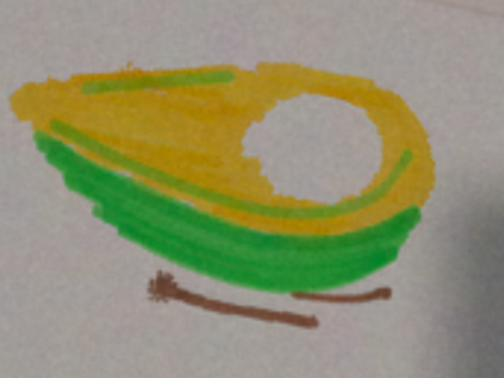

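>>> wait(seconds=0, cameras=["cam_left_wrist","cam_low"])

Scene clock: 6362.97 s.
left_arm: end_effector_position=(+0.4332, +0.2400, +0.1690) hand_goal=(-0.680, +0.000, +0.504, +0.696, -0.660, +0.000, +0.504, +0.696, -0.680, +0.200, +0.504, +0.696, -0.740, +0.678, -0.030, +0.168) hand_measured=(-0.640, +0.006, +0.536, +0.710, -0.630, +0.008, +0.514, +0.700, -0.652, +0.194, +0.522, +0.708, -0.732, +0.678, +0.148, +0.196) hand_current_ma=(+167, +14, +119, +52, +121, +20, +36, +13, +111, -14, +61, +38, +23, +0, +468, +149) hand_state=(blocked, goal, blocked, goal, blocked, goal, goal, goal, blocked, goal, goal, goal, goal, goal, blocked, blocked) hand_current_limit=0.70 hand_speed=-0.95 end_effector_quat_wxyz=(+0.353, +0.613, +0.353, -0.613) | right_arm: end_effector_position=(+0.5313, -0.2571, +0.3969) hand_goal=(-0.478, +0.000, +0.504, +0.696, -0.478, +0.000, +0.504, +0.696, -0.478, +0.200, +0.504, +0.696, -0.740, +0.678, +0.348, +0.168) hand_measured=(-0.480, +0.002, +0.508, +0.698, -0.478, +0.008, +0.506, +0.698, -0.484, +0.196, +0.506, +0.698, -0.736, +0.680, +0.344, +0.170) hand_current_ma=(-2, +2, +4, +3, +0, +10, +2, +2, -10, -4, +2, +3, +4, +1, -8, +2) hand_state=(goal, goal, goal, goal, goal, goal, goal, goal, goal, goal, goal, goal, goal, goal, goal, goal) hand_current_limit=0.70 hand_speed=-0.90 end_effector_quat_wxyz=(-0.583, +0.694, -0.324, +0.271)
Joint positions: left_arm=[3.737 -1.975 -1.941 -2.366 1.122 1.57] | right_arm=[-0.448 -1.637 1.602 0.41 0.495 -0.332]
Joint torques (N m): left_arm=[15.33 41.71 20.06 -3.64 2.44 2.54] | right_arm=[5.87 -6.96 -25.51 1.48 -0.9 -1.11]
Wrist force (N): left_arm=[1.4 1.0 0.2] | right_arm=[1.1 2.0 -1.5]
Wrist torque (N m): left_arm=[0.03 -0.53 -0.20] | right_arm=[0.26 0.02 0.19]
Wrist force, peak (N): left_arm=[1.6 1.2 0.3] | right_arm=[1.8 1.9 -1.5]
Hand target: left_arm +0.4332, +0.2400, +0.1690; +0.353, +0.613, +0.353, -0.613 | right_arm +0.5313, -0.2571, +0.3969; -0.583, +0.694, -0.324, +0.271
Off the commanded pose: left_arm 0.000 m, 0 deg | right_arm 0.000 m, 0 deg.
Images, in order (width x height): cam_low 504x504, cam_left_wrist 672x504.

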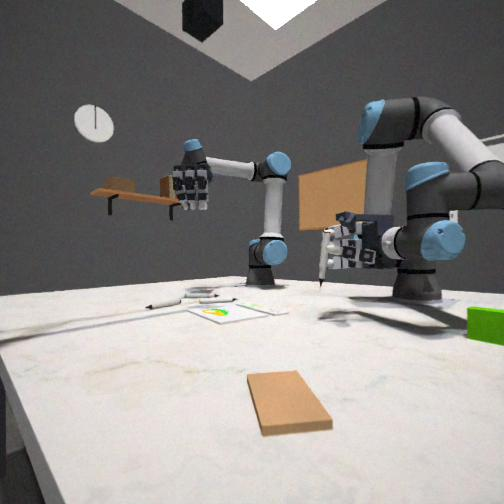

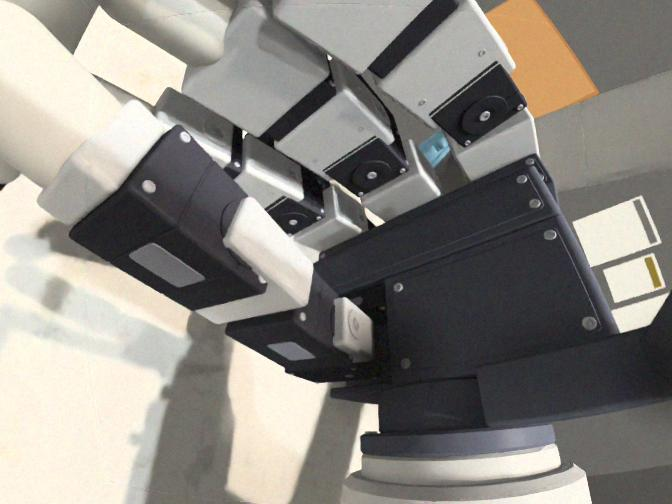

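>>> move(target=[[0.115,0.3778,0.3748,0,0,0,-0.68,0,0.504,0.696,-0.66,0,0.504,0.696,-0.68,0.2,0.504,0.696,-0.74,0.678,-0.03,0.168,0.7,-0.95,0,0,0,0,0,0,-0.479,0,0.504,0.696,-0.479,0,0.504,0.696,-0.479,0.2,0.504,0.696,-0.74,0.678,0.348,0.168,0.7,-0.9],[0.1344,0.3778,0.3748,0,0,0,-0.68,0,0.504,0.696,-0.66,0,0.504,0.696,-0.68,0.2,0.504,0.696,-0.74,0.678,-0.03,0.168,0.7,-0.95,0,0,0,0,0,0,-0.479,0,0.504,0.696,-0.479,0,0.504,0.696,-0.479,0.2,0.504,0.696,-0.74,0.678,0.348,0.168,0.7,-0.9],[0.1344,0.3479,0.3193,0,0,0,-0.68,0,0.504,0.696,-0.66,0,0.504,0.696,-0.68,0.2,0.504,0.696,-0.74,0.678,-0.03,0.168,0.7,-0.95,0,0,0,0,0,0,-0.479,0,0.504,0.696,-0.479,0,0.504,0.696,-0.479,0.2,0.504,0.696,-0.74,0.678,0.348,0.168,0.7,-0.9],[0.115,0.3479,0.3193,0,0,0,-0.68,0,0.504,0.696,-0.66,0,0.504,0.696,-0.68,0.2,0.504,0.696,-0.74,0.678,-0.03,0.168,0.7,-0.95,0,0,0,0,0,0,-0.479,0,0.504,0.696,-0.479,0,0.504,0.696,-0.479,0.2,0.504,0.696,-0.74,0.678,0.348,0.168,0.7,-0.9],[0,0,0,0,0,0,-0.68,0,0.504,0.696,-0.66,0,0.504,0.696,-0.68,0.2,0.504,0.696,-0.74,0.678,-0.03,0.168,0.7,-0.95,0,0,0,0,0,0,-0.479,0,0.504,0.696,-0.479,0,0.504,0.696,-0.479,0.2,0.504,0.696,-0.74,0.678,0.348,0.168,0.7,-0.9]], speed=[0.25,0.06,0.05,0.06,0.25], blend=[0,0,0,0.005,0], cameras=["cam_above"])

>>> zoom_image(camera="cam_above", region=[170, 252, 290, 342])

Scene clock: 6402.50 s.
left_arm: end_effector_position=(+0.4332, +0.2399, +0.1690) hand_goal=(-0.680, +0.000, +0.504, +0.696, -0.660, +0.000, +0.504, +0.696, -0.680, +0.200, +0.504, +0.696, -0.740, +0.678, -0.030, +0.168) hand_measured=(-0.640, +0.004, +0.536, +0.710, -0.632, +0.006, +0.514, +0.700, -0.654, +0.194, +0.520, +0.706, -0.732, +0.678, +0.148, +0.196) hand_current_ma=(+167, +13, +119, +52, +117, +19, +36, +13, +101, -14, +54, +34, +26, +0, +467, +149) hand_state=(blocked, goal, blocked, goal, blocked, goal, goal, goal, blocked, goal, goal, goal, goal, goal, blocked, blocked) hand_current_limit=0.70 hand_speed=-0.95 end_effector_quat_wxyz=(+0.353, +0.613, +0.353, -0.613) | right_arm: end_effector_position=(+0.5313, -0.2571, +0.3969) hand_goal=(-0.478, +0.000, +0.504, +0.696, -0.478, +0.000, +0.504, +0.696, -0.478, +0.200, +0.504, +0.696, -0.740, +0.678, +0.348, +0.168) hand_measured=(-0.480, +0.002, +0.508, +0.698, -0.478, +0.008, +0.506, +0.698, -0.484, +0.196, +0.506, +0.698, -0.736, +0.680, +0.344, +0.170) hand_current_ma=(-2, +2, +4, +3, +0, +10, +2, +2, -10, -4, +2, +3, +4, +1, -8, +2) hand_state=(goal, goal, goal, goal, goal, goal, goal, goal, goal, goal, goal, goal, goal, goal, goal, goal) hand_current_limit=0.70 hand_speed=-0.90 end_effector_quat_wxyz=(-0.583, +0.694, -0.324, +0.271)
Joint positions: left_arm=[3.737 -1.976 -1.941 -2.366 1.121 1.57] | right_arm=[-0.448 -1.637 1.602 0.41 0.495 -0.332]
Joint torques (N m): left_arm=[15.27 42.08 19.49 -3.66 2.49 -0.32] | right_arm=[5.6 -6.89 -25.64 1.36 -1 -1.03]
Wrist force (N): left_arm=[1.4 1.0 0.0] | right_arm=[1.2 1.4 -1.3]
Wrist torque (N m): left_arm=[0.04 -0.55 -0.22] | right_arm=[0.16 0.00 0.18]
Wrist force, peak (N): left_arm=[1.2 2.6 1.4] | right_arm=[1.5 2.1 -1.3]
Hand target: left_arm +0.4332, +0.2400, +0.1690; +0.353, +0.613, +0.353, -0.613 | right_arm +0.5313, -0.2571, +0.3969; -0.583, +0.694, -0.324, +0.271
Off the commanded pose: left_arm 0.000 m, 0 deg | right_arm 0.000 m, 0 deg.
move: done
Images, in order (width x height): cam_above 504x504.

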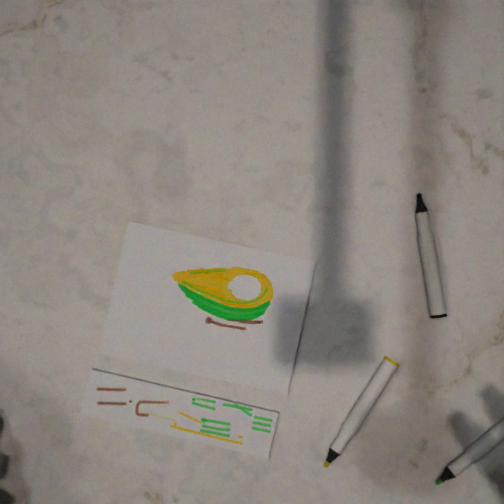

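Scaled by 4.200 from the camera's 504x504 image, which has a finer 720x720 frame.

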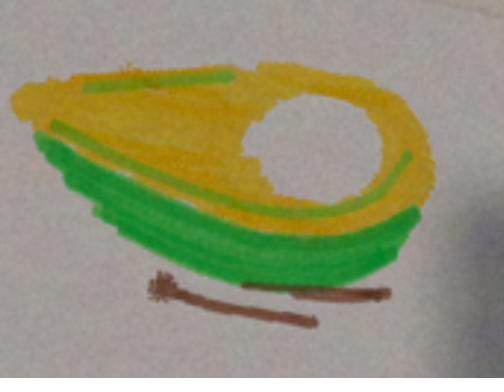

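>>> move(target=[[0.115,0.3231,0.2841,0,0,0,-0.68,0,0.504,0.696,-0.66,0,0.504,0.696,-0.68,0.2,0.504,0.696,-0.74,0.678,-0.03,0.168,0.7,-0.95,0,0,0,0,0,0,-0.479,0,0.504,0.696,-0.479,0,0.504,0.696,-0.479,0.2,0.504,0.696,-0.74,0.678,0.348,0.168,0.7,-0.9],[0.1343,0.3231,0.2841,0,0,0,-0.68,0,0.504,0.696,-0.66,0,0.504,0.696,-0.68,0.2,0.504,0.696,-0.74,0.678,-0.03,0.168,0.7,-0.95,0,0,0,0,0,0,-0.479,0,0.504,0.696,-0.479,0,0.504,0.696,-0.479,0.2,0.504,0.696,-0.74,0.678,0.348,0.168,0.7,-0.9],[0.1343,0.33335,0.3225,0,0,0,-0.68,0,0.504,0.696,-0.66,0,0.504,0.696,-0.68,0.2,0.504,0.696,-0.74,0.678,-0.03,0.168,0.7,-0.95,0,0,0,0,0,0,-0.479,0,0.504,0.696,-0.479,0,0.504,0.696,-0.479,0.2,0.504,0.696,-0.74,0.678,0.348,0.168,0.7,-0.9],[0.115,0.33335,0.3225,0,0,0,-0.68,0,0.504,0.696,-0.66,0,0.504,0.696,-0.68,0.2,0.504,0.696,-0.74,0.678,-0.03,0.168,0.7,-0.95,0,0,0,0,0,0,-0.479,0,0.504,0.696,-0.479,0,0.504,0.696,-0.479,0.2,0.504,0.696,-0.74,0.678,0.348,0.168,0.7,-0.9],[0,0,0,0,0,0,-0.68,0,0.504,0.696,-0.66,0,0.504,0.696,-0.68,0.2,0.504,0.696,-0.74,0.678,-0.03,0.168,0.7,-0.95,0,0,0,0,0,0,-0.479,0,0.504,0.696,-0.479,0,0.504,0.696,-0.479,0.2,0.504,0.696,-0.74,0.678,0.348,0.168,0.7,-0.9]], speed=[0.25,0.06,0.05,0.06,0.25], blend=[0,0,0,0.005,0], cameras=["cam_above"])

>>> zoom_image(camera="cam_above", region=[170, 252, 290, 342])

Scene clock: 6447.33 s.
left_arm: end_effector_position=(+0.4332, +0.2399, +0.1690) hand_goal=(-0.680, +0.000, +0.504, +0.696, -0.660, +0.000, +0.504, +0.696, -0.680, +0.200, +0.504, +0.696, -0.740, +0.678, -0.030, +0.168) hand_measured=(-0.640, +0.004, +0.536, +0.710, -0.632, +0.006, +0.514, +0.700, -0.654, +0.194, +0.520, +0.706, -0.732, +0.678, +0.148, +0.196) hand_current_ma=(+167, +13, +119, +52, +117, +19, +36, +13, +101, -14, +54, +34, +27, +0, +467, +149) hand_state=(blocked, goal, blocked, goal, blocked, goal, goal, goal, blocked, goal, goal, goal, goal, goal, blocked, blocked) hand_current_limit=0.70 hand_speed=-0.95 end_effector_quat_wxyz=(+0.353, +0.613, +0.353, -0.613) | right_arm: end_effector_position=(+0.5313, -0.2571, +0.3969) hand_goal=(-0.478, +0.000, +0.504, +0.696, -0.478, +0.000, +0.504, +0.696, -0.478, +0.200, +0.504, +0.696, -0.740, +0.678, +0.348, +0.168) hand_measured=(-0.480, +0.002, +0.508, +0.698, -0.478, +0.008, +0.506, +0.698, -0.484, +0.196, +0.506, +0.698, -0.736, +0.680, +0.344, +0.170) hand_current_ma=(-2, +2, +4, +3, +0, +10, +2, +2, -10, -4, +2, +3, +4, +1, -8, +2) hand_state=(goal, goal, goal, goal, goal, goal, goal, goal, goal, goal, goal, goal, goal, goal, goal, goal) hand_current_limit=0.70 hand_speed=-0.90 end_effector_quat_wxyz=(-0.583, +0.694, -0.324, +0.271)
Joint positions: left_arm=[3.737 -1.976 -1.941 -2.366 1.121 1.57] | right_arm=[-0.448 -1.637 1.602 0.41 0.495 -0.332]
Joint torques (N m): left_arm=[15.56 41.42 19.84 -3.82 2.35 0.39] | right_arm=[5.85 -7.2 -25.17 1.38 -1.13 -1]
Wrist force (N): left_arm=[1.4 1.1 0.3] | right_arm=[1.5 1.8 -1.2]
Wrist torque (N m): left_arm=[0.04 -0.54 -0.23] | right_arm=[0.20 -0.04 0.20]
Wrist force, peak (N): left_arm=[1.8 2.6 1.2] | right_arm=[1.5 1.9 -1.7]
Hand target: left_arm +0.4332, +0.2400, +0.1690; +0.353, +0.613, +0.353, -0.613 | right_arm +0.5313, -0.2571, +0.3969; -0.583, +0.694, -0.324, +0.271
Off the commanded pose: left_arm 0.000 m, 0 deg | right_arm 0.000 m, 0 deg.
move: done
Images, in order (width x height): cam_above 504x504.

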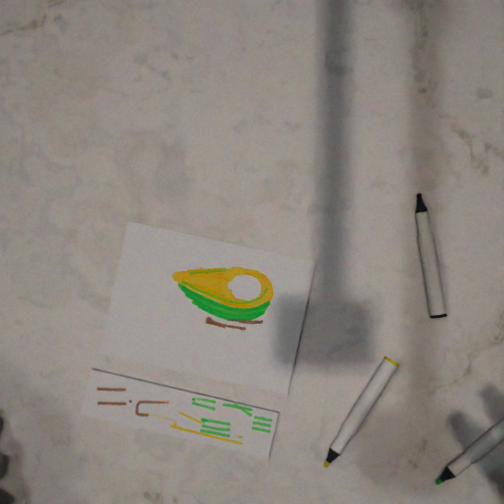

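Scaled by 4.200 from the camera's 504x504 image, which has a finer 720x720 frame.

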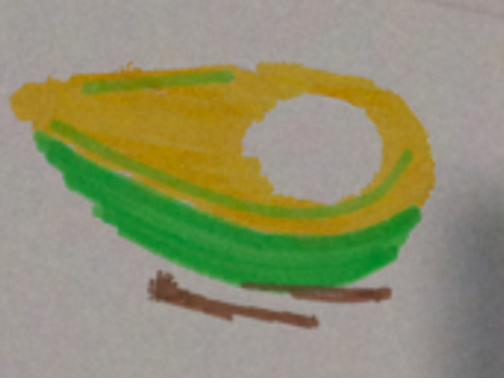

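>>> zoom_image(camera="cam_above", region=[200, 310, 270, 340])

Scaled by 7.200 from the camera's 504x504 image, which has a finer 720x720 frame.

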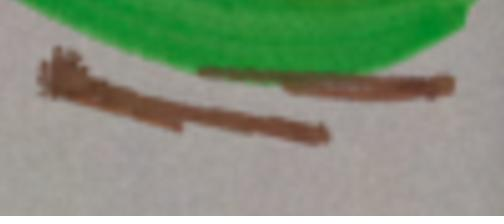

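>>> move(target=[[0.115,0.3322,0.2643,0,0,0,-0.68,0,0.504,0.696,-0.66,0,0.504,0.696,-0.68,0.2,0.504,0.696,-0.74,0.678,-0.03,0.168,0.7,-0.95,0,0,0,0,0,0,-0.479,0,0.504,0.696,-0.479,0,0.504,0.696,-0.479,0.2,0.504,0.696,-0.74,0.678,0.348,0.168,0.7,-0.9],[0.1343,0.3322,0.2643,0,0,0,-0.68,0,0.504,0.696,-0.66,0,0.504,0.696,-0.68,0.2,0.504,0.696,-0.74,0.678,-0.03,0.168,0.7,-0.95,0,0,0,0,0,0,-0.479,0,0.504,0.696,-0.479,0,0.504,0.696,-0.479,0.2,0.504,0.696,-0.74,0.678,0.348,0.168,0.7,-0.9],[0.1343,0.3252,0.2737,0,0,0,-0.68,0,0.504,0.696,-0.66,0,0.504,0.696,-0.68,0.2,0.504,0.696,-0.74,0.678,-0.03,0.168,0.7,-0.95,0,0,0,0,0,0,-0.479,0,0.504,0.696,-0.479,0,0.504,0.696,-0.479,0.2,0.504,0.696,-0.74,0.678,0.348,0.168,0.7,-0.9],[0.1343,0.3233,0.287,0,0,0,-0.68,0,0.504,0.696,-0.66,0,0.504,0.696,-0.68,0.2,0.504,0.696,-0.74,0.678,-0.03,0.168,0.7,-0.95,0,0,0,0,0,0,-0.479,0,0.504,0.696,-0.479,0,0.504,0.696,-0.479,0.2,0.504,0.696,-0.74,0.678,0.348,0.168,0.7,-0.9],[0.1343,0.328,0.3063,0,0,0,-0.68,0,0.504,0.696,-0.66,0,0.504,0.696,-0.68,0.2,0.504,0.696,-0.74,0.678,-0.03,0.168,0.7,-0.95,0,0,0,0,0,0,-0.479,0,0.504,0.696,-0.479,0,0.504,0.696,-0.479,0.2,0.504,0.696,-0.74,0.678,0.348,0.168,0.7,-0.9],[0.1343,0.3345,0.3268,0,0,0,-0.68,0,0.504,0.696,-0.66,0,0.504,0.696,-0.68,0.2,0.504,0.696,-0.74,0.678,-0.03,0.168,0.7,-0.95,0,0,0,0,0,0,-0.479,0,0.504,0.696,-0.479,0,0.504,0.696,-0.479,0.2,0.504,0.696,-0.74,0.678,0.348,0.168,0.7,-0.9],[0.1343,0.3412,0.3443,0,0,0,-0.68,0,0.504,0.696,-0.66,0,0.504,0.696,-0.68,0.2,0.504,0.696,-0.74,0.678,-0.03,0.168,0.7,-0.95,0,0,0,0,0,0,-0.479,0,0.504,0.696,-0.479,0,0.504,0.696,-0.479,0.2,0.504,0.696,-0.74,0.678,0.348,0.168,0.7,-0.9],[0.1343,0.3478,0.3571,0,0,0,-0.68,0,0.504,0.696,-0.66,0,0.504,0.696,-0.68,0.2,0.504,0.696,-0.74,0.678,-0.03,0.168,0.7,-0.95,0,0,0,0,0,0,-0.479,0,0.504,0.696,-0.479,0,0.504,0.696,-0.479,0.2,0.504,0.696,-0.74,0.678,0.348,0.168,0.7,-0.9],[0.1343,0.3619,0.3698,0,0,0,-0.68,0,0.504,0.696,-0.66,0,0.504,0.696,-0.68,0.2,0.504,0.696,-0.74,0.678,-0.03,0.168,0.7,-0.95,0,0,0,0,0,0,-0.479,0,0.504,0.696,-0.479,0,0.504,0.696,-0.479,0.2,0.504,0.696,-0.74,0.678,0.348,0.168,0.7,-0.9],[0.1343,0.3747,0.3782,0,0,0,-0.68,0,0.504,0.696,-0.66,0,0.504,0.696,-0.68,0.2,0.504,0.696,-0.74,0.678,-0.03,0.168,0.7,-0.95,0,0,0,0,0,0,-0.479,0,0.504,0.696,-0.479,0,0.504,0.696,-0.479,0.2,0.504,0.696,-0.74,0.678,0.348,0.168,0.7,-0.9],[0.1343,0.3884,0.3824,0,0,0,-0.68,0,0.504,0.696,-0.66,0,0.504,0.696,-0.68,0.2,0.504,0.696,-0.74,0.678,-0.03,0.168,0.7,-0.95,0,0,0,0,0,0,-0.479,0,0.504,0.696,-0.479,0,0.504,0.696,-0.479,0.2,0.504,0.696,-0.74,0.678,0.348,0.168,0.7,-0.9],[0.1343,0.4006,0.3823,0,0,0,-0.68,0,0.504,0.696,-0.66,0,0.504,0.696,-0.68,0.2,0.504,0.696,-0.74,0.678,-0.03,0.168,0.7,-0.95,0,0,0,0,0,0,-0.479,0,0.504,0.696,-0.479,0,0.504,0.696,-0.479,0.2,0.504,0.696,-0.74,0.678,0.348,0.168,0.7,-0.9],[0.115,0.4006,0.3823,0,0,0,-0.68,0,0.504,0.696,-0.66,0,0.504,0.696,-0.68,0.2,0.504,0.696,-0.74,0.678,-0.03,0.168,0.7,-0.95,0,0,0,0,0,0,-0.479,0,0.504,0.696,-0.479,0,0.504,0.696,-0.479,0.2,0.504,0.696,-0.74,0.678,0.348,0.168,0.7,-0.9],[0,0,0,0,0,0,-0.68,0,0.504,0.696,-0.66,0,0.504,0.696,-0.68,0.2,0.504,0.696,-0.74,0.678,-0.03,0.168,0.7,-0.95,0,0,0,0,0,0,-0.479,0,0.504,0.696,-0.479,0,0.504,0.696,-0.479,0.2,0.504,0.696,-0.74,0.678,0.348,0.168,0.7,-0.9]], speed=[0.25,0.06,0.05,0.05,0.05,0.05,0.05,0.05,0.05,0.05,0.05,0.05,0.06,0.25], blend=[0,0,0.0015,0.0015,0.0015,0.0015,0.0015,0.0015,0.0015,0.0015,0.0015,0,0.005,0], cameras=["cam_above"])

>>> zoom_image(camera="cam_above", region=[190, 280, 290, 340])

Scene clock: 6508.07 s.
left_arm: end_effector_position=(+0.4332, +0.2399, +0.1690) hand_goal=(-0.680, +0.000, +0.504, +0.696, -0.660, +0.000, +0.504, +0.696, -0.680, +0.200, +0.504, +0.696, -0.740, +0.678, -0.030, +0.168) hand_measured=(-0.640, +0.004, +0.536, +0.710, -0.632, +0.008, +0.514, +0.700, -0.654, +0.196, +0.520, +0.706, -0.732, +0.678, +0.148, +0.196) hand_current_ma=(+167, +13, +119, +52, +117, +20, +36, +13, +101, -13, +54, +34, +27, +0, +467, +149) hand_state=(blocked, goal, blocked, goal, blocked, goal, goal, goal, blocked, goal, goal, goal, goal, goal, blocked, blocked) hand_current_limit=0.70 hand_speed=-0.95 end_effector_quat_wxyz=(+0.353, +0.613, +0.353, -0.613) | right_arm: end_effector_position=(+0.5313, -0.2571, +0.3969) hand_goal=(-0.478, +0.000, +0.504, +0.696, -0.478, +0.000, +0.504, +0.696, -0.478, +0.200, +0.504, +0.696, -0.740, +0.678, +0.348, +0.168) hand_measured=(-0.480, +0.002, +0.508, +0.698, -0.478, +0.008, +0.506, +0.698, -0.484, +0.196, +0.506, +0.698, -0.736, +0.680, +0.344, +0.170) hand_current_ma=(-2, +2, +4, +3, +0, +10, +2, +2, -10, -4, +2, +3, +4, +1, -8, +2) hand_state=(goal, goal, goal, goal, goal, goal, goal, goal, goal, goal, goal, goal, goal, goal, goal, goal) hand_current_limit=0.70 hand_speed=-0.90 end_effector_quat_wxyz=(-0.583, +0.694, -0.324, +0.271)
Joint positions: left_arm=[3.737 -1.976 -1.941 -2.366 1.121 1.57] | right_arm=[-0.448 -1.637 1.602 0.41 0.495 -0.332]
Joint torques (N m): left_arm=[16.2 41.99 19.86 -3.72 2.41 0.29] | right_arm=[5.7 -7.19 -24.94 1.16 -1.29 -0.95]
Wrist force (N): left_arm=[1.2 1.2 0.3] | right_arm=[1.4 1.5 -1.4]
Wrist torque (N m): left_arm=[0.06 -0.50 -0.23] | right_arm=[0.18 -0.02 0.19]
Wrist force, peak (N): left_arm=[1.7 2.4 1.4] | right_arm=[1.4 1.9 -1.8]
Hand target: left_arm +0.4332, +0.2400, +0.1690; +0.353, +0.613, +0.353, -0.613 | right_arm +0.5313, -0.2571, +0.3969; -0.583, +0.694, -0.324, +0.271
Off the commanded pose: left_arm 0.000 m, 0 deg | right_arm 0.000 m, 0 deg.
move: done
Images, in order (width x height): cam_above 504x504.

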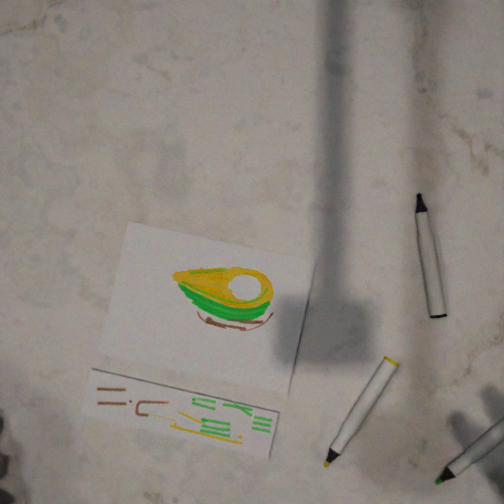

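Scaled by 5.040 from the camera's 504x504 image, which has a finer 720x720 frame.

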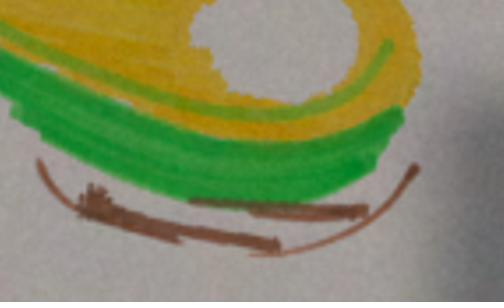

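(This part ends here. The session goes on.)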